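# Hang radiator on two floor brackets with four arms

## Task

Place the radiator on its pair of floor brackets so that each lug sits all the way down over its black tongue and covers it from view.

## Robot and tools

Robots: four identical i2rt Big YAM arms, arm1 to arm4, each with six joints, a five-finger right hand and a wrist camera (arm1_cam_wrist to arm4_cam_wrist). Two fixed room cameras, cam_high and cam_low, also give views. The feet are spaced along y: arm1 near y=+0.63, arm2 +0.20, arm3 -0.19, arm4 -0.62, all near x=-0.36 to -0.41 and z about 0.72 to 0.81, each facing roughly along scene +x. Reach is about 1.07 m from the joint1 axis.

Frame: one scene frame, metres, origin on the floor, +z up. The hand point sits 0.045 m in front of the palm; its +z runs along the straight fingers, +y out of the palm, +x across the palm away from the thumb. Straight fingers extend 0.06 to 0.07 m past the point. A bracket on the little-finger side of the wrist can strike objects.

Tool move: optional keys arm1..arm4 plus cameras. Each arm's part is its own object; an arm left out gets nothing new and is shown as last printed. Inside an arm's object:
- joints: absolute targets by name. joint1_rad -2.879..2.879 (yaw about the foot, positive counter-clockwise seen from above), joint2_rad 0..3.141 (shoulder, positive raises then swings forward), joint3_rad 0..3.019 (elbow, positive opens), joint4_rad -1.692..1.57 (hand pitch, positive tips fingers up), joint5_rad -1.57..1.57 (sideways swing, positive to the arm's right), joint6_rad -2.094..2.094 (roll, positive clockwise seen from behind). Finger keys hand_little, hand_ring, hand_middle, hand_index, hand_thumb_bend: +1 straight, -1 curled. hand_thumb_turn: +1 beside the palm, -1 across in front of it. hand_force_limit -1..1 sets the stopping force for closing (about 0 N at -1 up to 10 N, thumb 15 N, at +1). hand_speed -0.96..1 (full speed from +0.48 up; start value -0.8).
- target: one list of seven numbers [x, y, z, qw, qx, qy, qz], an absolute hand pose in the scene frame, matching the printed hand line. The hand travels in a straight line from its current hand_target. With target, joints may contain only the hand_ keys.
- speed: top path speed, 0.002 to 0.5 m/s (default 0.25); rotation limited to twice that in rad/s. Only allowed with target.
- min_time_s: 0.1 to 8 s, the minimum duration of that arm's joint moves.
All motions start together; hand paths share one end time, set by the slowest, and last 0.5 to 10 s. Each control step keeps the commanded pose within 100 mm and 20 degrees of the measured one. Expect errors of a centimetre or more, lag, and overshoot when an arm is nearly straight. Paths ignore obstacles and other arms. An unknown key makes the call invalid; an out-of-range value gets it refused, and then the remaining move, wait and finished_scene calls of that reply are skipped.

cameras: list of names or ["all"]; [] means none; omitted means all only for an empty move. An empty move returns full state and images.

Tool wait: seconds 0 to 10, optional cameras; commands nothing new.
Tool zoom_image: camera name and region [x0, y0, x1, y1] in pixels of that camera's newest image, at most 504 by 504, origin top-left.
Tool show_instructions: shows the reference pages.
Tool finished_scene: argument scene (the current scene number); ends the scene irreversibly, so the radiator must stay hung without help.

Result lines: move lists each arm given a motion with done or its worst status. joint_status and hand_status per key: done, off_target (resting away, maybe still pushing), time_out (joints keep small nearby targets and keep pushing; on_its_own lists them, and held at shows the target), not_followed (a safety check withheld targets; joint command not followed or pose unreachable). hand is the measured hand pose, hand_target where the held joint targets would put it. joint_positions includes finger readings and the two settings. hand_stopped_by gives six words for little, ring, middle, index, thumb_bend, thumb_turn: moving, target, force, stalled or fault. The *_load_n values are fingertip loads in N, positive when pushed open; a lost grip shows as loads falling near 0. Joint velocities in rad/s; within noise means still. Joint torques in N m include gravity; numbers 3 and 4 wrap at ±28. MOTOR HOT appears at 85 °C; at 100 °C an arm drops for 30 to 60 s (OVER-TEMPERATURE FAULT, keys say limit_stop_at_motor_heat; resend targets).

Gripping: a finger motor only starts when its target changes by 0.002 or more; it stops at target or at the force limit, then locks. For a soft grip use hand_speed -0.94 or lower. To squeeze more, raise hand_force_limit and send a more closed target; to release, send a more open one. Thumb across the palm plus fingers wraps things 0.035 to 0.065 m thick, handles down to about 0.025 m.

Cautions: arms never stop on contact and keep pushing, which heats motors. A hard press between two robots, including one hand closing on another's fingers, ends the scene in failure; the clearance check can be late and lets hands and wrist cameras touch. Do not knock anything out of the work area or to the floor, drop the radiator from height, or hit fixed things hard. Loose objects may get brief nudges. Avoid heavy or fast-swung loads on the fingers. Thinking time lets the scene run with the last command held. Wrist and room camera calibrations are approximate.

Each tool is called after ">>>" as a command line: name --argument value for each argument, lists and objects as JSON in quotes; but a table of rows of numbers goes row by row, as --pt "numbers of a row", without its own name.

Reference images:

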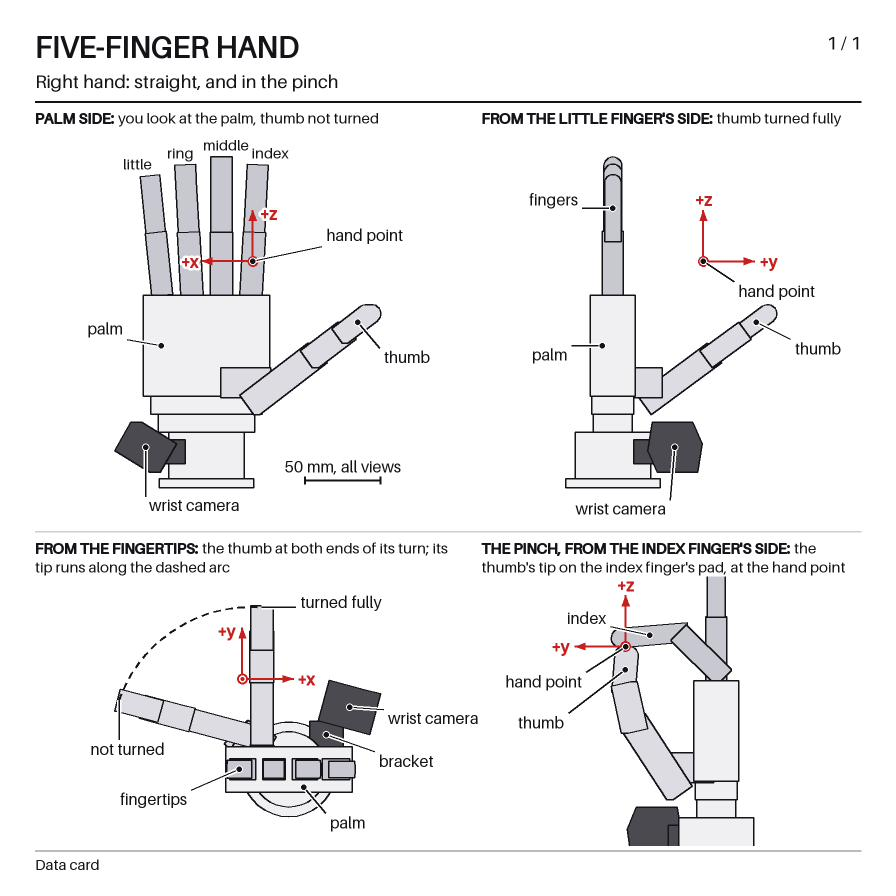

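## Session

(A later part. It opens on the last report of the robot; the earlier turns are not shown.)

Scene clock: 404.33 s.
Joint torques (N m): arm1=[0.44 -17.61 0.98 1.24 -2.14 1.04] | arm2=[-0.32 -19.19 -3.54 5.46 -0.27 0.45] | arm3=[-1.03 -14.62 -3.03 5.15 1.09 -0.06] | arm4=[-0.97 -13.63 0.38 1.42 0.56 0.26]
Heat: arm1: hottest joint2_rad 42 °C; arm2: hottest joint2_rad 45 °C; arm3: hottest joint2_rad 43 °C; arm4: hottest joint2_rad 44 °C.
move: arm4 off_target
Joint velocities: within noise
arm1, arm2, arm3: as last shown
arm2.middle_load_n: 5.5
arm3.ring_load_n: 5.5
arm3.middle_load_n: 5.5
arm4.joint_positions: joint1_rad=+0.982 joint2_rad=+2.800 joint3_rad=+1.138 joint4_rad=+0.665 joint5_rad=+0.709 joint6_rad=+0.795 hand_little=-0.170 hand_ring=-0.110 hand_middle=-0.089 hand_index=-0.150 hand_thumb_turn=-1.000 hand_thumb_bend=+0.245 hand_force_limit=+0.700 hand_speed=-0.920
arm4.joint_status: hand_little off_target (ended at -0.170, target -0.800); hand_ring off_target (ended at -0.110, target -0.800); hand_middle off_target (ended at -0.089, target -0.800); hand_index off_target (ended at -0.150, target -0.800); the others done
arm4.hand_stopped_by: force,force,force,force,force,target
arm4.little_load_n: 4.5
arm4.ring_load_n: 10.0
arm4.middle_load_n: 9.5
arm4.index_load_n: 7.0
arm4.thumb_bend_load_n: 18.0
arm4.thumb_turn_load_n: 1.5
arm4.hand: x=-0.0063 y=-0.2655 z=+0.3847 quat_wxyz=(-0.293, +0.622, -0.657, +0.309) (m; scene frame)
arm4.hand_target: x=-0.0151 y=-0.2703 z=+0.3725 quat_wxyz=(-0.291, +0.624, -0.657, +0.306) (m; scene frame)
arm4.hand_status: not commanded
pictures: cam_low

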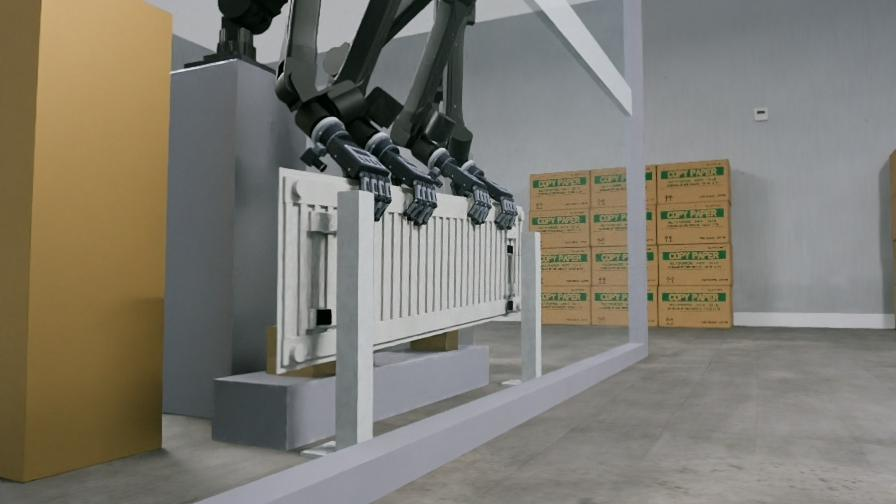

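>>> move --arm3 '{"target":[0.038,-0.085,0.456,-0.3536,0.6124,-0.6124,0.3536],"speed":0.04}' --arm4 '{"target":[0.022,-0.268,0.424,-0.3105,0.6143,-0.6472,0.3271],"speed":0.04}' --cameras '["cam_low"]'

>>> move --arm3 '{"target":[0.042,-0.085,0.466,-0.3536,0.6124,-0.6124,0.3536],"speed":0.04}' --arm4 '{"target":[0.032,-0.268,0.440,-0.3286,0.6049,-0.6375,0.3462],"speed":0.04}' --cameras '["cam_low"]'

>>> zoom_image --camera "cam_low" --region '[270, 180, 390, 350]'

Scene clock: 407.13 s.
Joint torques (N m): arm1=[0.5 -17.61 1.01 1.21 -2.11 1.05] | arm2=[-0.15 -18.84 -3.43 5.61 -0.31 0.36] | arm3=[-0.85 -15.91 -3.52 4.64 1.05 -0.07] | arm4=[-4.48 -21.48 -2.37 1.92 1.94 -0.25]
Heat: arm1: hottest joint2_rad 42 °C; arm2: hottest joint2_rad 45 °C; arm3: hottest joint2_rad 43 °C; arm4: hottest joint2_rad 44 °C.
move: arm3 off_target; arm4 off_target
Joint velocities: within noise
arm1, arm2: as last shown
arm1.joint_positions: joint1_rad=-0.945 joint2_rad=+2.620 joint3_rad=+0.941 joint4_rad=+0.839 joint5_rad=-0.699 joint6_rad=-0.640 hand_little=-0.226 hand_ring=-0.135 hand_middle=-0.163 hand_index=-0.013 hand_thumb_turn=-1.000 hand_thumb_bend=+0.250 hand_force_limit=+0.500 hand_speed=-0.920
arm1.little_load_n: 12.0
arm1.middle_load_n: 0.5
arm1.thumb_bend_load_n: 26.5
arm1.hand: x=+0.0020 y=+0.3475 z=+0.4284 quat_wxyz=(-0.326, +0.628, -0.626, +0.328) (m; scene frame)
arm2.joint_positions: joint1_rad=-0.054 joint2_rad=+2.640 joint3_rad=+0.614 joint4_rad=+1.345 joint5_rad=-0.097 joint6_rad=-0.086 hand_little=-0.144 hand_ring=-0.064 hand_middle=-0.028 hand_index=-0.066 hand_thumb_turn=-1.000 hand_thumb_bend=+0.127 hand_force_limit=+0.500 hand_speed=-0.920
arm2.little_load_n: 10.0
arm2.middle_load_n: 5.0
arm2.index_load_n: 16.0
arm2.thumb_bend_load_n: 17.0
arm2.thumb_turn_load_n: 2.0
arm2.hand: x=-0.0201 y=+0.1952 z=+0.4191 quat_wxyz=(-0.306, +0.644, -0.628, +0.311) (m; scene frame)
arm3.joint_positions: joint1_rad=+0.155 joint2_rad=+2.673 joint3_rad=+0.697 joint4_rad=+1.304 joint5_rad=+0.176 joint6_rad=+0.118 hand_little=-0.226 hand_ring=-0.221 hand_middle=-0.095 hand_index=-0.124 hand_thumb_turn=-0.999 hand_thumb_bend=+0.155 hand_force_limit=+0.500 hand_speed=-0.920
arm3.joint_status: not commanded
arm3.hand_stopped_by: force,force,force,force,force,target
arm3.little_load_n: 4.5
arm3.ring_load_n: 6.0
arm3.middle_load_n: 4.5
arm3.index_load_n: 7.5
arm3.thumb_bend_load_n: 31.0
arm3.thumb_turn_load_n: 8.5
arm3.hand: x=+0.0017 y=-0.0868 z=+0.4096 quat_wxyz=(-0.314, +0.641, -0.626, +0.314) (m; scene frame)
arm3.hand_target: x=+0.0365 y=-0.0849 z=+0.4532 quat_wxyz=(-0.353, +0.612, -0.613, +0.353) (m; scene frame)
arm3.hand_status: off_target (0.059 m and 7.4 deg from the pose sent, 0.059 m and 7.4 deg at the start)
arm4.joint_positions: joint1_rad=+0.973 joint2_rad=+2.795 joint3_rad=+1.123 joint4_rad=+0.694 joint5_rad=+0.695 joint6_rad=+0.757 hand_little=-0.170 hand_ring=-0.111 hand_middle=-0.089 hand_index=-0.149 hand_thumb_turn=-1.000 hand_thumb_bend=+0.246 hand_force_limit=+0.700 hand_speed=-0.920
arm4.joint_status: not commanded
arm4.hand_stopped_by: force,force,force,force,force,target
arm4.little_load_n: 1.0
arm4.ring_load_n: 2.5
arm4.middle_load_n: 6.5
arm4.index_load_n: 10.5
arm4.thumb_bend_load_n: 20.5
arm4.thumb_turn_load_n: 6.5
arm4.hand: x=-0.0055 y=-0.2691 z=+0.3875 quat_wxyz=(-0.294, +0.631, -0.649, +0.308) (m; scene frame)
arm4.hand_target: x=+0.0216 y=-0.2683 z=+0.4213 quat_wxyz=(-0.310, +0.614, -0.648, +0.328) (m; scene frame)
arm4.hand_status: off_target (0.046 m and 3.5 deg from the pose sent, 0.048 m and 3.3 deg at the start)
pictures: cam_low

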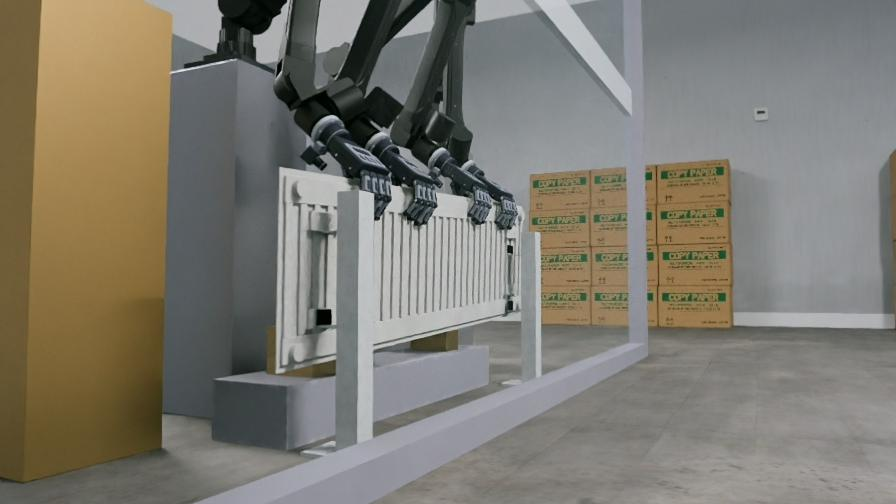

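Scene clock: 408.50 s.
Joint torques (N m): arm1=[0.62 -17.61 0.87 1.2 -2.02 1.05] | arm2=[-0.09 -18.26 -3.45 5.55 -0.33 0.44] | arm3=[-1.38 -17.67 -4.11 3.82 0.96 -0.04] | arm4=[-4.54 -21.54 -1.78 2.24 2.96 -0.19]
Heat: arm1: hottest joint5_rad 43 °C; arm2: hottest joint2_rad 45 °C; arm3: hottest joint2_rad 43 °C; arm4: hottest joint2_rad 44 °C.
move: arm3 off_target; arm4 off_target
Joint velocities: within noise
arm1, arm2: as last shown
arm1.joint_positions: joint1_rad=-0.945 joint2_rad=+2.620 joint3_rad=+0.942 joint4_rad=+0.839 joint5_rad=-0.701 joint6_rad=-0.640 hand_little=-0.226 hand_ring=-0.135 hand_middle=-0.163 hand_index=-0.013 hand_thumb_turn=-1.000 hand_thumb_bend=+0.250 hand_force_limit=+0.500 hand_speed=-0.920
arm1.middle_load_n: 1.0
arm1.thumb_bend_load_n: 27.0
arm1.hand: x=+0.0027 y=+0.3472 z=+0.4286 quat_wxyz=(-0.326, +0.628, -0.626, +0.329) (m; scene frame)
arm1.hand_target: x=+0.0343 y=+0.3524 z=+0.4571 quat_wxyz=(-0.366, +0.610, -0.622, +0.328) (m; scene frame)
arm2.joint_positions: joint1_rad=-0.054 joint2_rad=+2.640 joint3_rad=+0.614 joint4_rad=+1.349 joint5_rad=-0.097 joint6_rad=-0.086 hand_little=-0.144 hand_ring=-0.064 hand_middle=-0.028 hand_index=-0.066 hand_thumb_turn=-1.000 hand_thumb_bend=+0.127 hand_force_limit=+0.500 hand_speed=-0.920
arm2.little_load_n: 11.0
arm2.ring_load_n: 1.5
arm2.middle_load_n: 3.0
arm2.hand: x=-0.0190 y=+0.1951 z=+0.4198 quat_wxyz=(-0.308, +0.643, -0.627, +0.313) (m; scene frame)
arm3.joint_positions: joint1_rad=+0.155 joint2_rad=+2.668 joint3_rad=+0.696 joint4_rad=+1.304 joint5_rad=+0.176 joint6_rad=+0.114 hand_little=-0.226 hand_ring=-0.221 hand_middle=-0.095 hand_index=-0.124 hand_thumb_turn=-0.999 hand_thumb_bend=+0.155 hand_force_limit=+0.500 hand_speed=-0.920
arm3.joint_status: not commanded
arm3.hand_stopped_by: force,force,force,force,force,target
arm3.little_load_n: 4.5
arm3.ring_load_n: 7.0
arm3.middle_load_n: 3.0
arm3.index_load_n: 7.0
arm3.thumb_bend_load_n: 29.0
arm3.thumb_turn_load_n: 8.5
arm3.hand: x=+0.0037 y=-0.0866 z=+0.4117 quat_wxyz=(-0.315, +0.641, -0.624, +0.316) (m; scene frame)
arm3.hand_target: x=+0.0403 y=-0.0850 z=+0.4616 quat_wxyz=(-0.353, +0.612, -0.613, +0.353) (m; scene frame)
arm3.hand_status: off_target (0.066 m and 7.1 deg from the pose sent, 0.069 m and 7.4 deg at the start)
arm4.joint_positions: joint1_rad=+0.973 joint2_rad=+2.785 joint3_rad=+1.094 joint4_rad=+0.749 joint5_rad=+0.709 joint6_rad=+0.712 hand_little=-0.170 hand_ring=-0.111 hand_middle=-0.089 hand_index=-0.150 hand_thumb_turn=-1.000 hand_thumb_bend=+0.246 hand_force_limit=+0.700 hand_speed=-0.920
arm4.joint_status: not commanded
arm4.hand_stopped_by: force,force,force,force,force,target
arm4.little_load_n: 1.0
arm4.ring_load_n: 1.5
arm4.middle_load_n: 8.0
arm4.index_load_n: 4.0
arm4.thumb_bend_load_n: 17.0
arm4.thumb_turn_load_n: 6.0
arm4.hand: x=-0.0044 y=-0.2729 z=+0.3969 quat_wxyz=(-0.303, +0.635, -0.636, +0.318) (m; scene frame)
arm4.hand_target: x=+0.0310 y=-0.2687 z=+0.4369 quat_wxyz=(-0.327, +0.604, -0.639, +0.346) (m; scene frame)
arm4.hand_status: off_target (0.057 m and 5.5 deg from the pose sent, 0.065 m and 6.8 deg at the start)
pictures: cam_low

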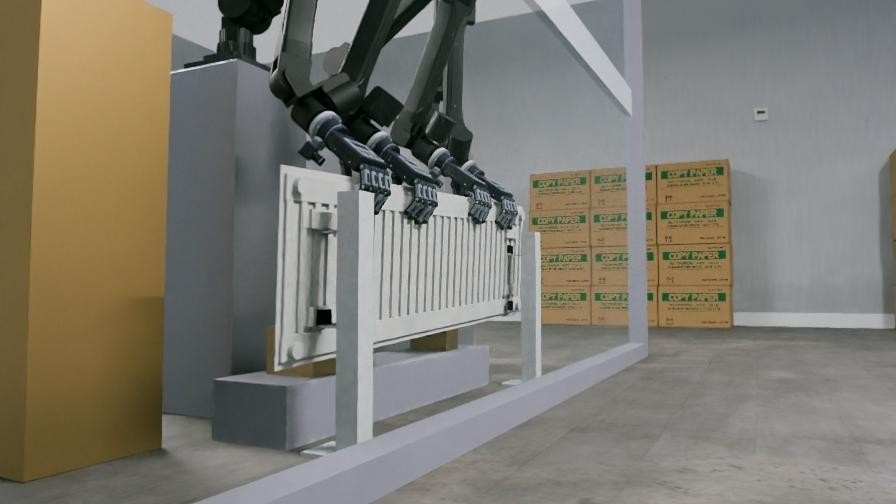

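Scaled by 2.965 from the camera's 896x504 image, which has a finer 1280x720 frame.

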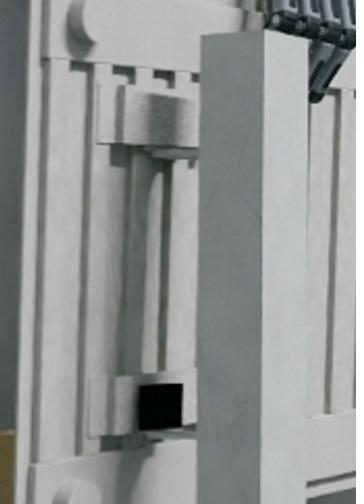

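>>> move --arm3 '{"target":[0.044,-0.085,0.480,-0.3536,0.6124,-0.6124,0.3536],"speed":0.04}' --arm4 '{"target":[0.036,-0.268,0.456,-0.3286,0.6049,-0.6375,0.3462],"speed":0.04}' --cameras '["cam_low"]'

>>> zoom_image --camera "cam_low" --region '[270, 180, 390, 350]'

Scene clock: 409.90 s.
Joint torques (N m): arm1=[0.5 -17.85 0.75 1.22 -2.01 1.04] | arm2=[0.03 -19.08 -3.17 4.88 -0.33 0.41] | arm3=[-1.44 -18.26 -4.27 3.77 0.86 0.09] | arm4=[-5.19 -22.18 -1.63 1.95 2.66 -0.12]
Heat: arm1: hottest joint5_rad 43 °C; arm2: hottest joint2_rad 45 °C; arm3: hottest joint2_rad 43 °C; arm4: hottest joint2_rad 44 °C.
move: arm3 off_target; arm4 off_target
Joint velocities: within noise
arm1.joint_positions: joint1_rad=-0.945 joint2_rad=+2.620 joint3_rad=+0.945 joint4_rad=+0.839 joint5_rad=-0.701 joint6_rad=-0.640 hand_little=-0.226 hand_ring=-0.135 hand_middle=-0.163 hand_index=-0.013 hand_thumb_turn=-1.000 hand_thumb_bend=+0.250 hand_force_limit=+0.500 hand_speed=-0.920
arm1.joint_status: not commanded
arm1.hand_stopped_by: force,force,force,force,force,target
arm1.little_load_n: 11.0
arm1.ring_load_n: 0.0
arm1.middle_load_n: 1.5
arm1.index_load_n: 0.0
arm1.thumb_bend_load_n: 28.5
arm1.thumb_turn_load_n: 1.5
arm1.hand: x=+0.0035 y=+0.3462 z=+0.4287 quat_wxyz=(-0.326, +0.628, -0.625, +0.330) (m; scene frame)
arm1.hand_target: x=+0.0342 y=+0.3525 z=+0.4570 quat_wxyz=(-0.366, +0.610, -0.622, +0.328) (m; scene frame)
arm1.hand_status: not commanded
arm2.joint_positions: joint1_rad=-0.054 joint2_rad=+2.640 joint3_rad=+0.611 joint4_rad=+1.365 joint5_rad=-0.097 joint6_rad=-0.088 hand_little=-0.144 hand_ring=-0.064 hand_middle=-0.028 hand_index=-0.066 hand_thumb_turn=-1.000 hand_thumb_bend=+0.127 hand_force_limit=+0.500 hand_speed=-0.920
arm2.joint_status: not commanded
arm2.hand_stopped_by: force,force,force,force,force,target
arm2.little_load_n: 9.0
arm2.ring_load_n: 0.0
arm2.middle_load_n: 0.0
arm2.index_load_n: 15.5
arm2.thumb_bend_load_n: 18.0
arm2.thumb_turn_load_n: 2.5
arm2.hand: x=-0.0176 y=+0.1949 z=+0.4225 quat_wxyz=(-0.311, +0.642, -0.625, +0.318) (m; scene frame)
arm2.hand_target: x=+0.0161 y=+0.1950 z=+0.4617 quat_wxyz=(-0.354, +0.614, -0.612, +0.352) (m; scene frame)
arm2.hand_status: not commanded
arm3.joint_positions: joint1_rad=+0.155 joint2_rad=+2.633 joint3_rad=+0.679 joint4_rad=+1.282 joint5_rad=+0.176 joint6_rad=+0.100 hand_little=-0.226 hand_ring=-0.221 hand_middle=-0.096 hand_index=-0.124 hand_thumb_turn=-0.999 hand_thumb_bend=+0.155 hand_force_limit=+0.500 hand_speed=-0.920
arm3.joint_status: not commanded
arm3.hand_stopped_by: force,force,force,force,force,target
arm3.little_load_n: 2.0
arm3.ring_load_n: 6.0
arm3.middle_load_n: 2.5
arm3.index_load_n: 9.0
arm3.thumb_bend_load_n: 27.0
arm3.thumb_turn_load_n: 9.5
arm3.hand: x=+0.0040 y=-0.0875 z=+0.4206 quat_wxyz=(-0.310, +0.646, -0.621, +0.317) (m; scene frame)
arm3.hand_target: x=+0.0421 y=-0.0851 z=+0.4748 quat_wxyz=(-0.354, +0.612, -0.613, +0.353) (m; scene frame)
arm3.hand_status: off_target (0.072 m and 7.6 deg from the pose sent, 0.079 m and 7.1 deg at the start)
arm4.joint_positions: joint1_rad=+0.973 joint2_rad=+2.751 joint3_rad=+1.066 joint4_rad=+0.750 joint5_rad=+0.711 joint6_rad=+0.695 hand_little=-0.170 hand_ring=-0.111 hand_middle=-0.089 hand_index=-0.150 hand_thumb_turn=-1.000 hand_thumb_bend=+0.246 hand_force_limit=+0.700 hand_speed=-0.920
arm4.joint_status: not commanded
arm4.hand_stopped_by: force,force,force,force,force,target
arm4.little_load_n: 0.0
arm4.ring_load_n: 0.0
arm4.middle_load_n: 7.0
arm4.index_load_n: 8.0
arm4.thumb_bend_load_n: 15.0
arm4.thumb_turn_load_n: 7.0
arm4.hand: x=-0.0042 y=-0.2739 z=+0.4096 quat_wxyz=(-0.303, +0.639, -0.630, +0.321) (m; scene frame)
arm4.hand_target: x=+0.0348 y=-0.2690 z=+0.4525 quat_wxyz=(-0.327, +0.604, -0.638, +0.347) (m; scene frame)
arm4.hand_status: off_target (0.062 m and 5.7 deg from the pose sent, 0.072 m and 5.5 deg at the start)
pictures: cam_low

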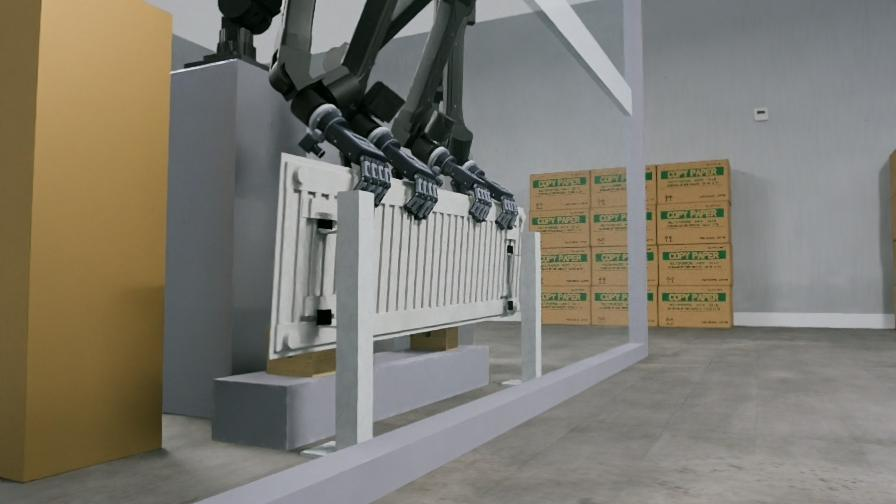

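Scaled by 2.965 from the camera's 896x504 image, which has a finer 1280x720 frame.

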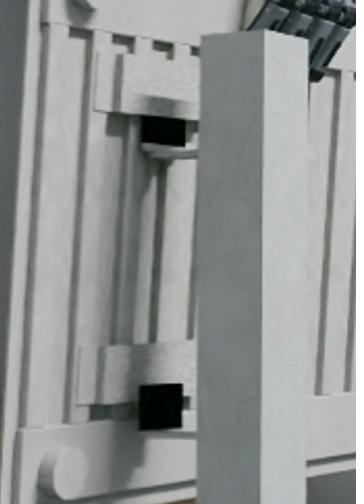

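>>> move --arm1 '{"target":[0.028,0.352,0.464,-0.3663,0.6068,-0.6235,0.3309],"speed":0.04}' --arm2 '{"target":[0.010,0.195,0.472,-0.3536,0.6124,-0.6124,0.3536],"speed":0.04}' --arm3 '{"target":[0.036,-0.085,0.490,-0.3536,0.6124,-0.6124,0.3536],"speed":0.04}' --arm4 '{"target":[0.028,-0.266,0.470,-0.3286,0.6049,-0.6375,0.3462],"speed":0.04}' --cameras '["cam_low","cam_high"]'

>>> zoom_image --camera "cam_low" --region '[270, 180, 390, 350]'

>>> zoom_image --camera "cam_low" --region '[495, 215, 550, 325]'

Scene clock: 411.73 s.
Joint torques (N m): arm1=[-0.38 -18.78 -0.7 1.28 -2.18 0.95] | arm2=[-0.38 -19.19 -4.57 4.67 -0.39 0.43] | arm3=[-0.97 -17.96 -4.74 4.01 0.83 0.12] | arm4=[-3.96 -22.01 -1.46 1.44 2.81 0.05]
Heat: arm1: hottest joint5_rad 43 °C; arm2: hottest joint2_rad 45 °C; arm3: hottest joint2_rad 44 °C; arm4: hottest joint2_rad 44 °C.
move: arm1 off_target; arm2 off_target; arm3 off_target; arm4 off_target
Joint velocities: within noise
arm1.joint_positions: joint1_rad=-0.949 joint2_rad=+2.619 joint3_rad=+0.942 joint4_rad=+0.835 joint5_rad=-0.707 joint6_rad=-0.644 hand_little=-0.226 hand_ring=-0.135 hand_middle=-0.163 hand_index=-0.013 hand_thumb_turn=-1.000 hand_thumb_bend=+0.250 hand_force_limit=+0.500 hand_speed=-0.920
arm1.joint_status: not commanded
arm1.hand_stopped_by: force,force,force,force,force,target
arm1.little_load_n: 9.0
arm1.ring_load_n: 0.0
arm1.middle_load_n: 2.5
arm1.index_load_n: 0.0
arm1.thumb_bend_load_n: 26.5
arm1.thumb_turn_load_n: 2.0
arm1.hand: x=+0.0015 y=+0.3468 z=+0.4289 quat_wxyz=(-0.328, +0.628, -0.625, +0.328) (m; scene frame)
arm1.hand_target: x=+0.0267 y=+0.3521 z=+0.4618 quat_wxyz=(-0.366, +0.609, -0.622, +0.328) (m; scene frame)
arm1.hand_status: off_target (0.044 m and 5.0 deg from the pose sent, 0.043 m and 5.2 deg at the start)
arm2.joint_positions: joint1_rad=-0.055 joint2_rad=+2.638 joint3_rad=+0.598 joint4_rad=+1.386 joint5_rad=-0.097 joint6_rad=-0.089 hand_little=-0.144 hand_ring=-0.064 hand_middle=-0.028 hand_index=-0.066 hand_thumb_turn=-1.000 hand_thumb_bend=+0.127 hand_force_limit=+0.500 hand_speed=-0.920
arm2.joint_status: not commanded
arm2.hand_stopped_by: force,force,force,force,force,target
arm2.little_load_n: 9.0
arm2.ring_load_n: 0.0
arm2.middle_load_n: 0.0
arm2.index_load_n: 19.0
arm2.thumb_bend_load_n: 17.5
arm2.thumb_turn_load_n: 2.5
arm2.hand: x=-0.0191 y=+0.1944 z=+0.4269 quat_wxyz=(-0.313, +0.640, -0.623, +0.322) (m; scene frame)
arm2.hand_target: x=+0.0087 y=+0.1951 z=+0.4688 quat_wxyz=(-0.354, +0.613, -0.612, +0.353) (m; scene frame)
arm2.hand_status: off_target (0.054 m and 6.8 deg from the pose sent, 0.057 m and 7.4 deg at the start)
arm3.joint_positions: joint1_rad=+0.155 joint2_rad=+2.604 joint3_rad=+0.651 joint4_rad=+1.282 joint5_rad=+0.181 joint6_rad=+0.100 hand_little=-0.226 hand_ring=-0.221 hand_middle=-0.096 hand_index=-0.124 hand_thumb_turn=-0.999 hand_thumb_bend=+0.155 hand_force_limit=+0.500 hand_speed=-0.920
arm3.joint_status: not commanded
arm3.hand_stopped_by: force,force,force,force,force,target
arm3.little_load_n: 2.0
arm3.ring_load_n: 3.0
arm3.middle_load_n: 3.5
arm3.index_load_n: 10.5
arm3.thumb_bend_load_n: 27.0
arm3.thumb_turn_load_n: 10.5
arm3.hand: x=+0.0015 y=-0.0892 z=+0.4311 quat_wxyz=(-0.310, +0.645, -0.621, +0.319) (m; scene frame)
arm3.hand_target: x=+0.0344 y=-0.0850 z=+0.4844 quat_wxyz=(-0.354, +0.612, -0.613, +0.353) (m; scene frame)
arm3.hand_status: off_target (0.068 m and 7.5 deg from the pose sent, 0.076 m and 7.6 deg at the start)
arm4.joint_positions: joint1_rad=+0.977 joint2_rad=+2.711 joint3_rad=+1.029 joint4_rad=+0.747 joint5_rad=+0.718 joint6_rad=+0.695 hand_little=-0.170 hand_ring=-0.111 hand_middle=-0.089 hand_index=-0.149 hand_thumb_turn=-1.000 hand_thumb_bend=+0.246 hand_force_limit=+0.700 hand_speed=-0.920
arm4.joint_status: not commanded
arm4.hand_stopped_by: force,force,force,force,force,target
arm4.little_load_n: 0.0
arm4.ring_load_n: 0.0
arm4.middle_load_n: 5.5
arm4.index_load_n: 11.0
arm4.thumb_bend_load_n: 16.5
arm4.thumb_turn_load_n: 7.5
arm4.hand: x=-0.0059 y=-0.2752 z=+0.4251 quat_wxyz=(-0.303, +0.638, -0.629, +0.324) (m; scene frame)
arm4.hand_target: x=+0.0272 y=-0.2667 z=+0.4669 quat_wxyz=(-0.328, +0.604, -0.638, +0.346) (m; scene frame)
arm4.hand_status: off_target (0.057 m and 5.5 deg from the pose sent, 0.069 m and 5.7 deg at the start)
pictures: cam_high, cam_low

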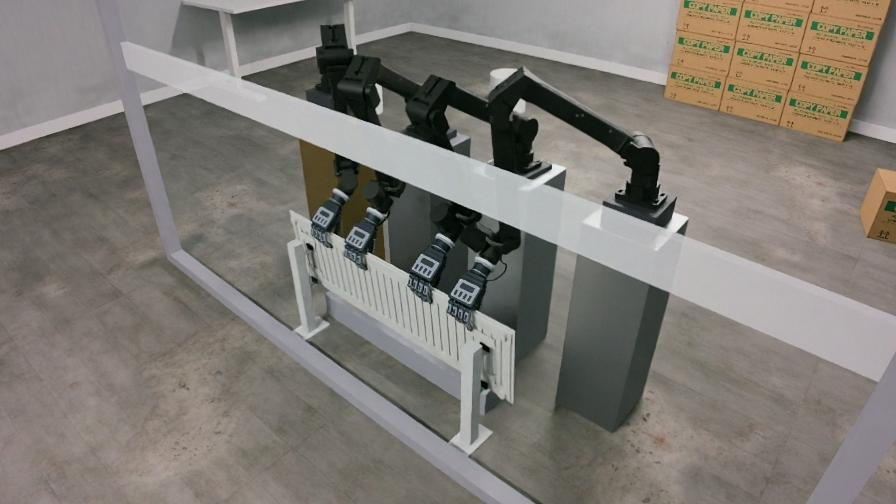

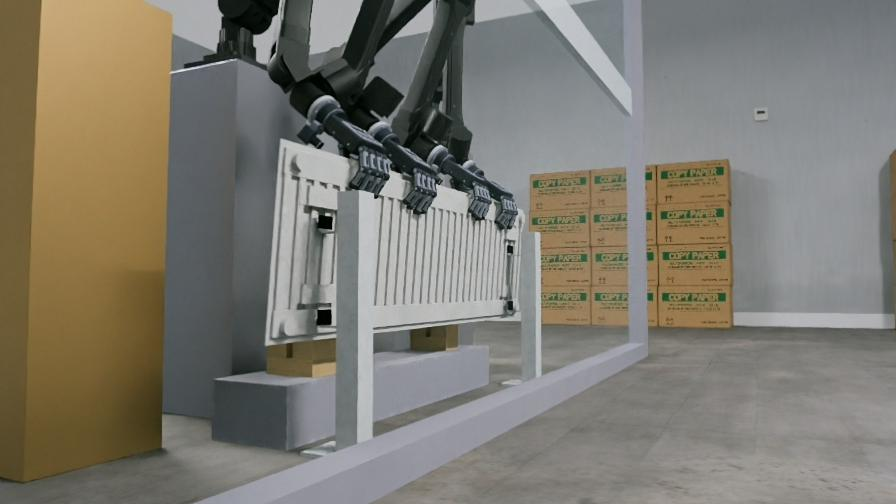

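Scaled by 2.965 from the camera's 896x504 image, which has a finer 1280x720 frame.

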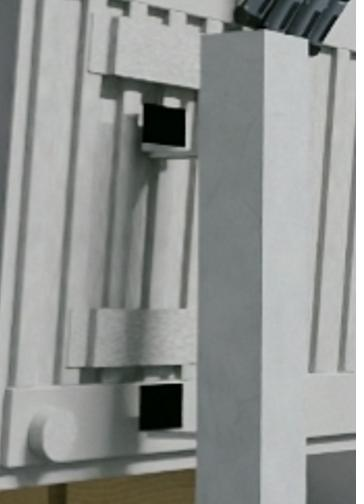

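Scaled by 4.582 from the camera's 896x504 image, which has a finer 1280x720 frame.

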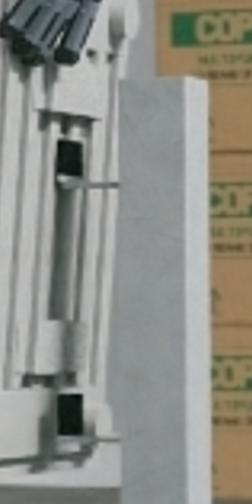

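>>> move --arm1 '{"target":[0.028,0.352,0.464,-0.3852,0.5930,-0.6124,0.3536],"speed":0.03}' --arm2 '{"target":[0.010,0.195,0.472,-0.3747,0.5996,-0.5996,0.3747],"speed":0.03}' --arm3 '{"target":[0.036,-0.085,0.490,-0.3747,0.5996,-0.5996,0.3747],"speed":0.03}' --arm4 '{"target":[0.028,-0.266,0.468,-0.3546,0.5900,-0.6218,0.3736],"speed":0.03}' --cameras '["cam_low","cam_high"]'

>>> zoom_image --camera "cam_low" --region '[270, 180, 390, 350]'

>>> zoom_image --camera "cam_low" --region '[330, 120, 550, 260]'

Scene clock: 414.53 s.
Joint torques (N m): arm1=[-0.21 -16.62 -0.36 2.69 -2.1 1.12] | arm2=[0.09 -18.26 -3.44 5.76 -0.37 0.45] | arm3=[-0.91 -14.86 -3.96 5.83 1.09 0.12] | arm4=[-3.49 -18.37 -0.68 3.04 2.85 -0.03]
Heat: arm1: hottest joint5_rad 43 °C; arm2: hottest joint2_rad 45 °C; arm3: hottest joint2_rad 44 °C; arm4: hottest joint2_rad 45 °C.
move: arm1 off_target; arm2 off_target; arm3 off_target; arm4 off_target
Joint velocities: within noise
arm1.joint_positions: joint1_rad=-0.966 joint2_rad=+2.629 joint3_rad=+0.932 joint4_rad=+0.908 joint5_rad=-0.754 joint6_rad=-0.623 hand_little=-0.226 hand_ring=-0.135 hand_middle=-0.163 hand_index=-0.013 hand_thumb_turn=-1.000 hand_thumb_bend=+0.250 hand_force_limit=+0.500 hand_speed=-0.920
arm1.joint_status: not commanded
arm1.hand_stopped_by: force,force,force,force,force,target
arm1.little_load_n: 13.0
arm1.ring_load_n: 0.0
arm1.middle_load_n: 0.0
arm1.index_load_n: 0.0
arm1.thumb_bend_load_n: 27.0
arm1.thumb_turn_load_n: 1.5
arm1.hand: x=+0.0032 y=+0.3457 z=+0.4363 quat_wxyz=(-0.346, +0.619, -0.613, +0.347) (m; scene frame)
arm1.hand_target: x=+0.0266 y=+0.3524 z=+0.4628 quat_wxyz=(-0.385, +0.597, -0.611, +0.349) (m; scene frame)
arm1.hand_status: off_target (0.038 m and 5.5 deg from the pose sent, 0.044 m and 8.4 deg at the start)
arm2.joint_positions: joint1_rad=-0.057 joint2_rad=+2.651 joint3_rad=+0.584 joint4_rad=+1.465 joint5_rad=-0.106 joint6_rad=-0.089 hand_little=-0.144 hand_ring=-0.064 hand_middle=-0.028 hand_index=-0.066 hand_thumb_turn=-1.000 hand_thumb_bend=+0.127 hand_force_limit=+0.500 hand_speed=-0.920
arm2.joint_status: not commanded
arm2.hand_stopped_by: force,force,force,force,force,target
arm2.little_load_n: 10.0
arm2.ring_load_n: 0.0
arm2.middle_load_n: 0.0
arm2.index_load_n: 15.5
arm2.thumb_bend_load_n: 17.0
arm2.thumb_turn_load_n: 2.5
arm2.hand: x=-0.0165 y=+0.1951 z=+0.4362 quat_wxyz=(-0.330, +0.634, -0.613, +0.338) (m; scene frame)
arm2.hand_target: x=+0.0089 y=+0.1950 z=+0.4706 quat_wxyz=(-0.370, +0.605, -0.601, +0.368) (m; scene frame)
arm2.hand_status: off_target (0.044 m and 7.8 deg from the pose sent, 0.054 m and 10.7 deg at the start; a joint's target at an end of its range on 29 of 64 steps)
arm3.joint_positions: joint1_rad=+0.158 joint2_rad=+2.612 joint3_rad=+0.635 joint4_rad=+1.364 joint5_rad=+0.188 joint6_rad=+0.092 hand_little=-0.226 hand_ring=-0.221 hand_middle=-0.096 hand_index=-0.124 hand_thumb_turn=-0.999 hand_thumb_bend=+0.155 hand_force_limit=+0.500 hand_speed=-0.920
arm3.joint_status: not commanded
arm3.hand_stopped_by: force,force,force,force,force,target
arm3.little_load_n: 3.0
arm3.ring_load_n: 5.0
arm3.middle_load_n: 0.0
arm3.index_load_n: 5.0
arm3.thumb_bend_load_n: 26.0
arm3.thumb_turn_load_n: 9.5
arm3.hand: x=+0.0057 y=-0.0885 z=+0.4422 quat_wxyz=(-0.329, +0.636, -0.612, +0.336) (m; scene frame)
arm3.hand_target: x=+0.0347 y=-0.0850 z=+0.4872 quat_wxyz=(-0.374, +0.600, -0.600, +0.373) (m; scene frame)
arm3.hand_status: off_target (0.057 m and 8.2 deg from the pose sent, 0.068 m and 11.4 deg at the start)
arm4.joint_positions: joint1_rad=+0.999 joint2_rad=+2.711 joint3_rad=+1.019 joint4_rad=+0.822 joint5_rad=+0.790 joint6_rad=+0.663 hand_little=-0.170 hand_ring=-0.111 hand_middle=-0.090 hand_index=-0.149 hand_thumb_turn=-1.000 hand_thumb_bend=+0.246 hand_force_limit=+0.700 hand_speed=-0.920
arm4.joint_status: not commanded
arm4.hand_stopped_by: force,force,force,force,force,target
arm4.little_load_n: 2.0
arm4.ring_load_n: 0.0
arm4.middle_load_n: 0.0
arm4.index_load_n: 13.5
arm4.thumb_bend_load_n: 18.0
arm4.thumb_turn_load_n: 6.0
arm4.hand: x=+0.0005 y=-0.2716 z=+0.4387 quat_wxyz=(-0.327, +0.624, -0.617, +0.352) (m; scene frame)
arm4.hand_target: x=+0.0271 y=-0.2666 z=+0.4670 quat_wxyz=(-0.353, +0.590, -0.623, +0.374) (m; scene frame)
arm4.hand_status: off_target (0.041 m and 5.6 deg from the pose sent, 0.056 m and 10.0 deg at the start)
pictures: cam_high, cam_low

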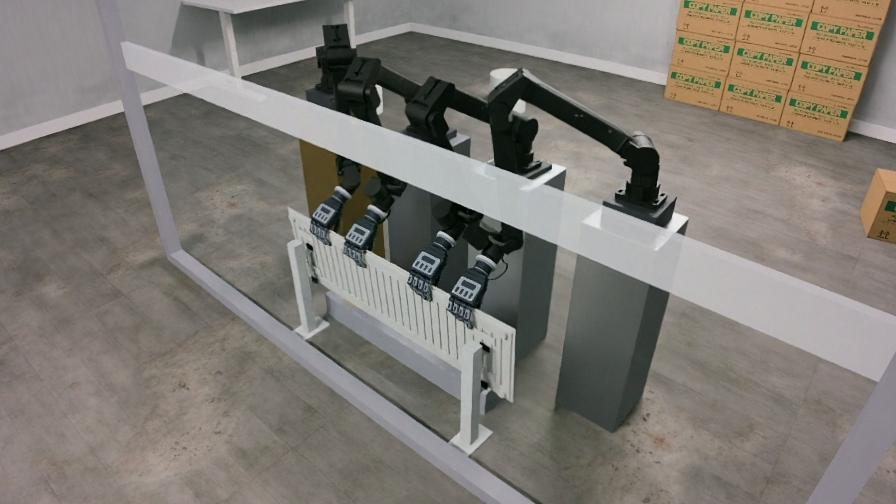

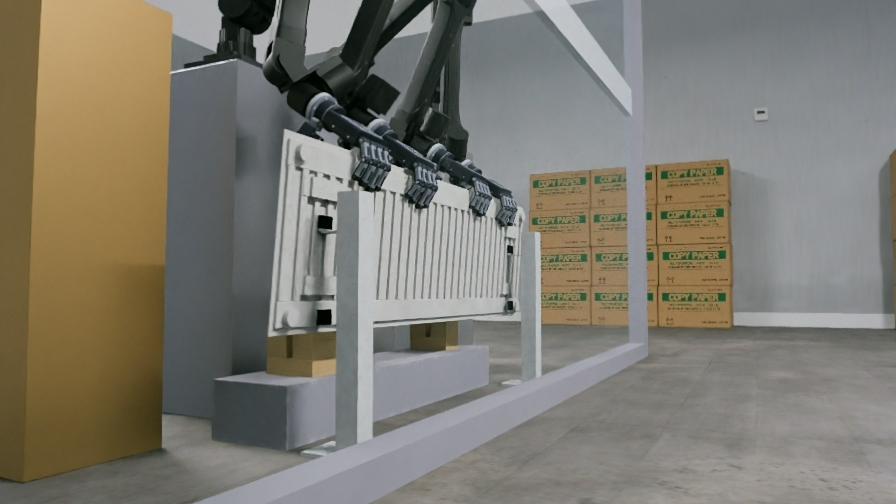

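Scaled by 2.965 from the camera's 896x504 image, which has a finer 1280x720 frame.

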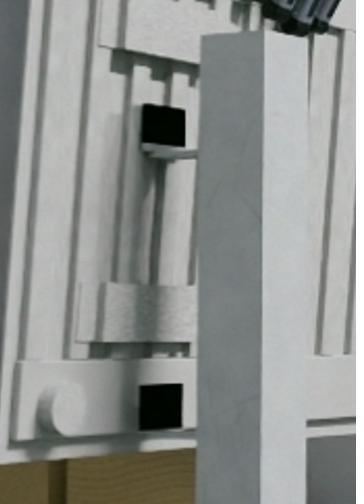

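Scaled by 2.291 from the camera's 896x504 image, which has a finer 1280x720 frame.

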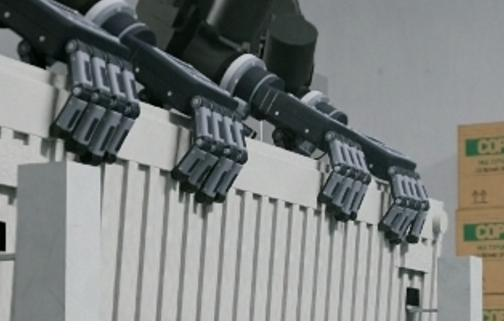

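>>> zoom_image --camera "cam_low" --region '[495, 215, 550, 325]'

>>> zoom_image --camera "cam_high" --region '[440, 310, 540, 410]'

>>> zoom_image --camera "cam_low" --region '[260, 120, 360, 220]'

Scaled by 4.582 from the camera's 896x504 image, which has a finer 1280x720 frame.

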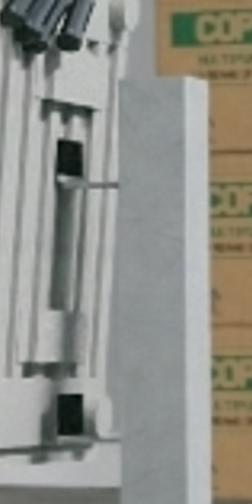

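Scaled by 5.040 from the camera's 896x504 image, which has a finer 1280x720 frame.

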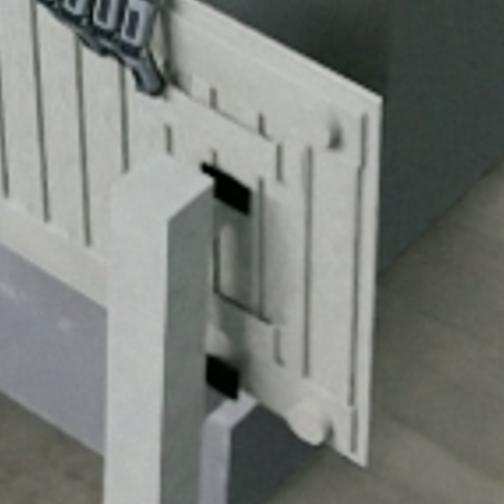

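Scaled by 5.040 from the camera's 896x504 image, which has a finer 1280x720 frame.

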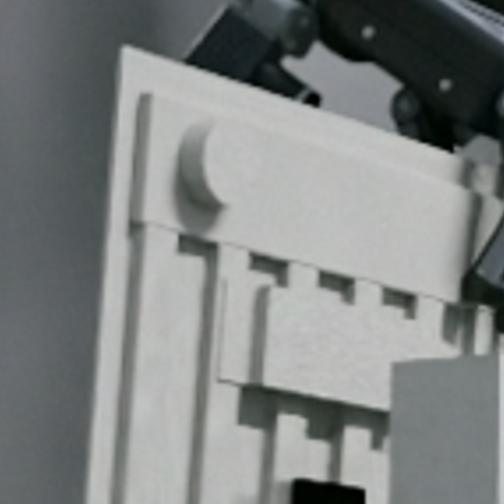

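>>> move --arm1 '{"target":[0.026,0.352,0.461,-0.3852,0.5930,-0.6124,0.3536],"speed":0.03}' --arm2 '{"target":[0.008,0.195,0.465,-0.3747,0.5996,-0.5996,0.3747],"speed":0.03}' --arm3 '{"target":[0.034,-0.085,0.475,-0.3747,0.5996,-0.5996,0.3747],"speed":0.03}' --arm4 '{"target":[0.026,-0.266,0.450,-0.3546,0.5900,-0.6218,0.3736],"speed":0.03}' --cameras '["cam_low"]'

>>> zoom_image --camera "cam_low" --region '[270, 180, 390, 350]'

>>> zoom_image --camera "cam_low" --region '[495, 215, 550, 325]'

Scene clock: 418.73 s.
Joint torques (N m): arm1=[-0.26 -16.44 -0.25 2.69 -2.05 0.99] | arm2=[-0.5 -16.38 -3.04 5.39 -0.41 0.36] | arm3=[-0.67 -14.04 -3.18 5.39 1.14 0.05] | arm4=[-3.84 -17.38 0.2 2.85 2.72 0.01]
Heat: arm1: hottest joint5_rad 43 °C; arm2: hottest joint2_rad 44 °C; arm3: hottest joint2_rad 44 °C; arm4: hottest joint2_rad 45 °C.
move: arm1 off_target; arm2 off_target; arm3 off_target; arm4 off_target
Joint velocities: within noise
arm1.joint_positions: joint1_rad=-0.971 joint2_rad=+2.636 joint3_rad=+0.932 joint4_rad=+0.915 joint5_rad=-0.758 joint6_rad=-0.613 hand_little=-0.226 hand_ring=-0.135 hand_middle=-0.163 hand_index=-0.013 hand_thumb_turn=-1.000 hand_thumb_bend=+0.250 hand_force_limit=+0.500 hand_speed=-0.920
arm1.joint_status: not commanded
arm1.hand_stopped_by: force,force,force,force,force,target
arm1.little_load_n: 14.5
arm1.ring_load_n: 0.0
arm1.middle_load_n: -0.5
arm1.index_load_n: 0.0
arm1.thumb_bend_load_n: 27.5
arm1.thumb_turn_load_n: 1.0
arm1.hand: x=+0.0013 y=+0.3464 z=+0.4350 quat_wxyz=(-0.348, +0.615, -0.617, +0.346) (m; scene frame)
arm1.hand_target: x=+0.0247 y=+0.3523 z=+0.4600 quat_wxyz=(-0.385, +0.597, -0.611, +0.350) (m; scene frame)
arm1.hand_status: off_target (0.036 m and 5.0 deg from the pose sent, 0.034 m and 5.5 deg at the start)
arm2.joint_positions: joint1_rad=-0.060 joint2_rad=+2.663 joint3_rad=+0.588 joint4_rad=+1.468 joint5_rad=-0.108 joint6_rad=-0.084 hand_little=-0.144 hand_ring=-0.064 hand_middle=-0.028 hand_index=-0.066 hand_thumb_turn=-1.000 hand_thumb_bend=+0.127 hand_force_limit=+0.500 hand_speed=-0.920
arm2.joint_status: not commanded
arm2.hand_stopped_by: force,force,force,force,force,target
arm2.little_load_n: 9.5
arm2.ring_load_n: 0.0
arm2.middle_load_n: 0.0
arm2.index_load_n: 16.5
arm2.thumb_bend_load_n: 18.5
arm2.thumb_turn_load_n: 2.0
arm2.hand: x=-0.0189 y=+0.1948 z=+0.4326 quat_wxyz=(-0.330, +0.632, -0.616, +0.335) (m; scene frame)
arm2.hand_target: x=+0.0069 y=+0.1949 z=+0.4640 quat_wxyz=(-0.368, +0.606, -0.603, +0.365) (m; scene frame)
arm2.hand_status: off_target (0.042 m and 8.0 deg from the pose sent, 0.038 m and 7.8 deg at the start; a joint's target at an end of its range on 34 of 34 steps)
arm3.joint_positions: joint1_rad=+0.158 joint2_rad=+2.653 joint3_rad=+0.646 joint4_rad=+1.401 joint5_rad=+0.188 joint6_rad=+0.099 hand_little=-0.226 hand_ring=-0.221 hand_middle=-0.096 hand_index=-0.124 hand_thumb_turn=-0.999 hand_thumb_bend=+0.155 hand_force_limit=+0.500 hand_speed=-0.920
arm3.joint_status: not commanded
arm3.hand_stopped_by: force,force,force,force,force,target
arm3.little_load_n: 5.0
arm3.ring_load_n: 6.0
arm3.middle_load_n: 0.0
arm3.index_load_n: 5.0
arm3.thumb_bend_load_n: 25.5
arm3.thumb_turn_load_n: 8.5
arm3.hand: x=+0.0019 y=-0.0891 z=+0.4334 quat_wxyz=(-0.332, +0.633, -0.613, +0.337) (m; scene frame)
arm3.hand_target: x=+0.0324 y=-0.0850 z=+0.4732 quat_wxyz=(-0.374, +0.600, -0.601, +0.373) (m; scene frame)
arm3.hand_status: off_target (0.053 m and 7.7 deg from the pose sent, 0.044 m and 8.2 deg at the start)
arm4.joint_positions: joint1_rad=+1.006 joint2_rad=+2.745 joint3_rad=+1.037 joint4_rad=+0.840 joint5_rad=+0.795 joint6_rad=+0.663 hand_little=-0.170 hand_ring=-0.111 hand_middle=-0.090 hand_index=-0.149 hand_thumb_turn=-1.000 hand_thumb_bend=+0.246 hand_force_limit=+0.700 hand_speed=-0.920
arm4.joint_status: not commanded
arm4.hand_stopped_by: force,force,force,force,force,target
arm4.little_load_n: 0.0
arm4.ring_load_n: 0.0
arm4.middle_load_n: 0.0
arm4.index_load_n: 13.5
arm4.thumb_bend_load_n: 19.0
arm4.thumb_turn_load_n: 5.5
arm4.hand: x=-0.0030 y=-0.2719 z=+0.4274 quat_wxyz=(-0.329, +0.624, -0.615, +0.353) (m; scene frame)
arm4.hand_target: x=+0.0250 y=-0.2666 z=+0.4498 quat_wxyz=(-0.353, +0.590, -0.623, +0.373) (m; scene frame)
arm4.hand_status: off_target (0.037 m and 5.5 deg from the pose sent, 0.029 m and 5.6 deg at the start)
pictures: cam_low

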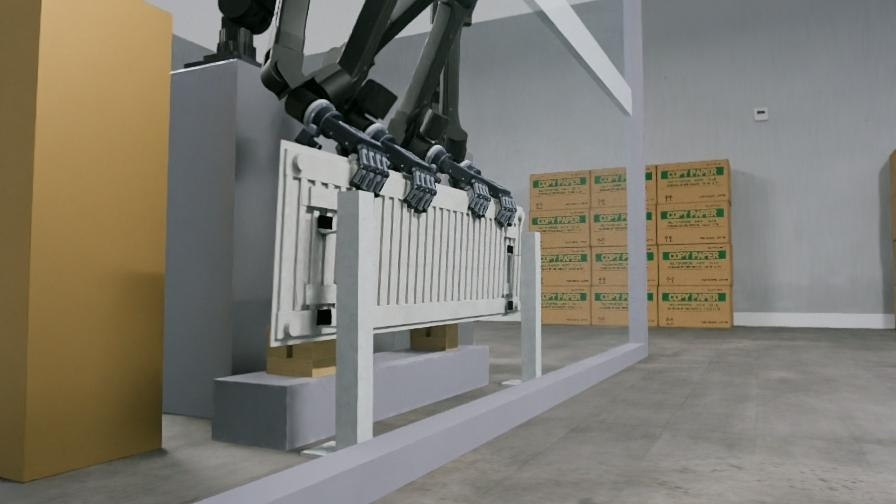

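Scaled by 2.965 from the camera's 896x504 image, which has a finer 1280x720 frame.

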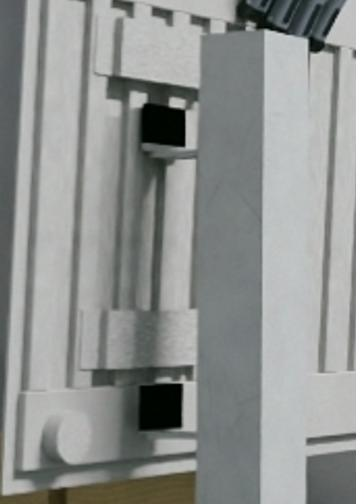

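Scaled by 4.582 from the camera's 896x504 image, which has a finer 1280x720 frame.

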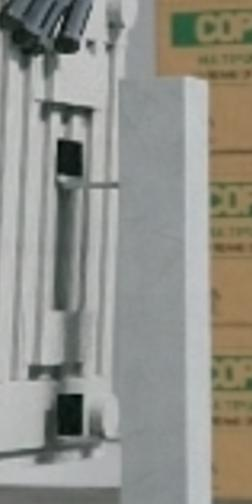

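>>> move --arm1 '{"joints":{"hand_speed":-0.9,"hand_thumb_bend":0.27}}' --arm3 '{"joints":{"hand_speed":-0.9,"hand_thumb_bend":0.175}}' --cameras '["cam_low"]'

>>> zoom_image --camera "cam_low" --region '[270, 180, 390, 350]'

Scene clock: 419.83 s.
Joint torques (N m): arm1=[-0.21 -16.38 -0.23 2.69 -2.04 0.92] | arm2=[-0.97 -16.38 -3.3 5.42 -0.39 0.37] | arm3=[-0.56 -13.98 -3.23 5.44 1.13 0.04] | arm4=[-3.14 -17.49 0.21 2.85 2.68 0]
Heat: arm1: hottest joint5_rad 43 °C; arm2: hottest joint2_rad 44 °C; arm3: hottest joint2_rad 44 °C; arm4: hottest joint2_rad 45 °C.
move: arm1 done; arm3 done
Joint velocities: within noise
arm1.joint_positions: joint1_rad=-0.971 joint2_rad=+2.636 joint3_rad=+0.932 joint4_rad=+0.915 joint5_rad=-0.758 joint6_rad=-0.604 hand_little=-0.226 hand_ring=-0.135 hand_middle=-0.163 hand_index=-0.013 hand_thumb_turn=-1.000 hand_thumb_bend=+0.276 hand_force_limit=+0.500 hand_speed=-0.900
arm1.joint_status: all done
arm1.hand_stopped_by: force,force,force,force,force,target
arm1.little_load_n: 12.0
arm1.ring_load_n: 0.0
arm1.middle_load_n: -2.0
arm1.index_load_n: 0.5
arm1.thumb_bend_load_n: 21.0
arm1.thumb_turn_load_n: 0.5
arm1.hand: x=+0.0013 y=+0.3468 z=+0.4351 quat_wxyz=(-0.350, +0.612, -0.620, +0.345) (m; scene frame)
arm1.hand_target: x=+0.0247 y=+0.3524 z=+0.4599 quat_wxyz=(-0.385, +0.597, -0.611, +0.350) (m; scene frame)
arm1.hand_status: not commanded
arm2, arm4: as last shown
arm2.joint_positions: joint1_rad=-0.060 joint2_rad=+2.664 joint3_rad=+0.588 joint4_rad=+1.468 joint5_rad=-0.108 joint6_rad=-0.084 hand_little=-0.144 hand_ring=-0.064 hand_middle=-0.028 hand_index=-0.066 hand_thumb_turn=-1.000 hand_thumb_bend=+0.127 hand_force_limit=+0.500 hand_speed=-0.920
arm2.little_load_n: 9.0
arm2.thumb_bend_load_n: 19.0
arm2.thumb_turn_load_n: 2.5
arm2.hand: x=-0.0190 y=+0.1948 z=+0.4325 quat_wxyz=(-0.330, +0.632, -0.616, +0.335) (m; scene frame)
arm2.hand_target: x=+0.0070 y=+0.1948 z=+0.4640 quat_wxyz=(-0.368, +0.606, -0.603, +0.365) (m; scene frame)
arm3.joint_positions: joint1_rad=+0.158 joint2_rad=+2.653 joint3_rad=+0.646 joint4_rad=+1.401 joint5_rad=+0.188 joint6_rad=+0.100 hand_little=-0.226 hand_ring=-0.221 hand_middle=-0.096 hand_index=-0.124 hand_thumb_turn=-0.999 hand_thumb_bend=+0.182 hand_force_limit=+0.500 hand_speed=-0.900
arm3.joint_status: all done
arm3.hand_stopped_by: force,force,force,force,force,target
arm3.little_load_n: 4.5
arm3.ring_load_n: 5.5
arm3.middle_load_n: -0.5
arm3.index_load_n: 4.5
arm3.thumb_bend_load_n: 16.0
arm3.thumb_turn_load_n: 7.5
arm3.hand: x=+0.0020 y=-0.0890 z=+0.4335 quat_wxyz=(-0.333, +0.632, -0.613, +0.337) (m; scene frame)
arm3.hand_target: x=+0.0324 y=-0.0850 z=+0.4732 quat_wxyz=(-0.374, +0.600, -0.601, +0.373) (m; scene frame)
arm3.hand_status: not commanded
arm4.joint_positions: joint1_rad=+1.006 joint2_rad=+2.746 joint3_rad=+1.037 joint4_rad=+0.840 joint5_rad=+0.796 joint6_rad=+0.663 hand_little=-0.170 hand_ring=-0.111 hand_middle=-0.090 hand_index=-0.149 hand_thumb_turn=-1.000 hand_thumb_bend=+0.246 hand_force_limit=+0.700 hand_speed=-0.920
arm4.index_load_n: 13.0
arm4.hand: x=-0.0029 y=-0.2722 z=+0.4273 quat_wxyz=(-0.328, +0.624, -0.615, +0.353) (m; scene frame)
arm4.hand_target: x=+0.0250 y=-0.2667 z=+0.4498 quat_wxyz=(-0.353, +0.590, -0.623, +0.374) (m; scene frame)
pictures: cam_low

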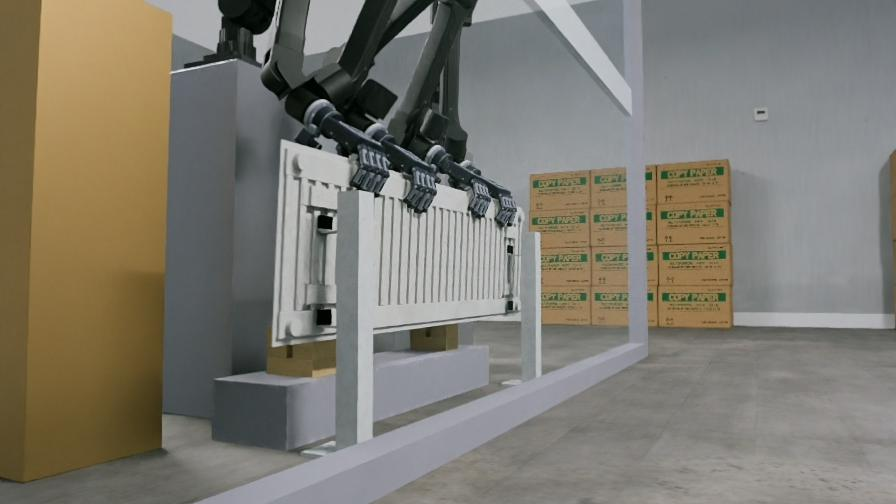

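Scaled by 2.965 from the camera's 896x504 image, which has a finer 1280x720 frame.

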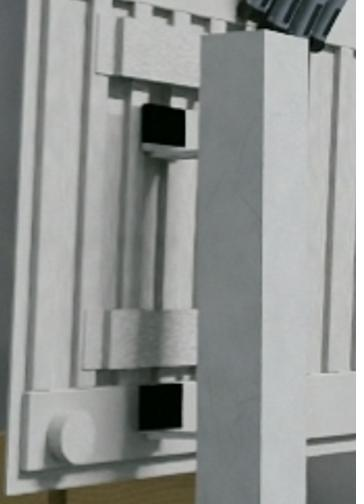

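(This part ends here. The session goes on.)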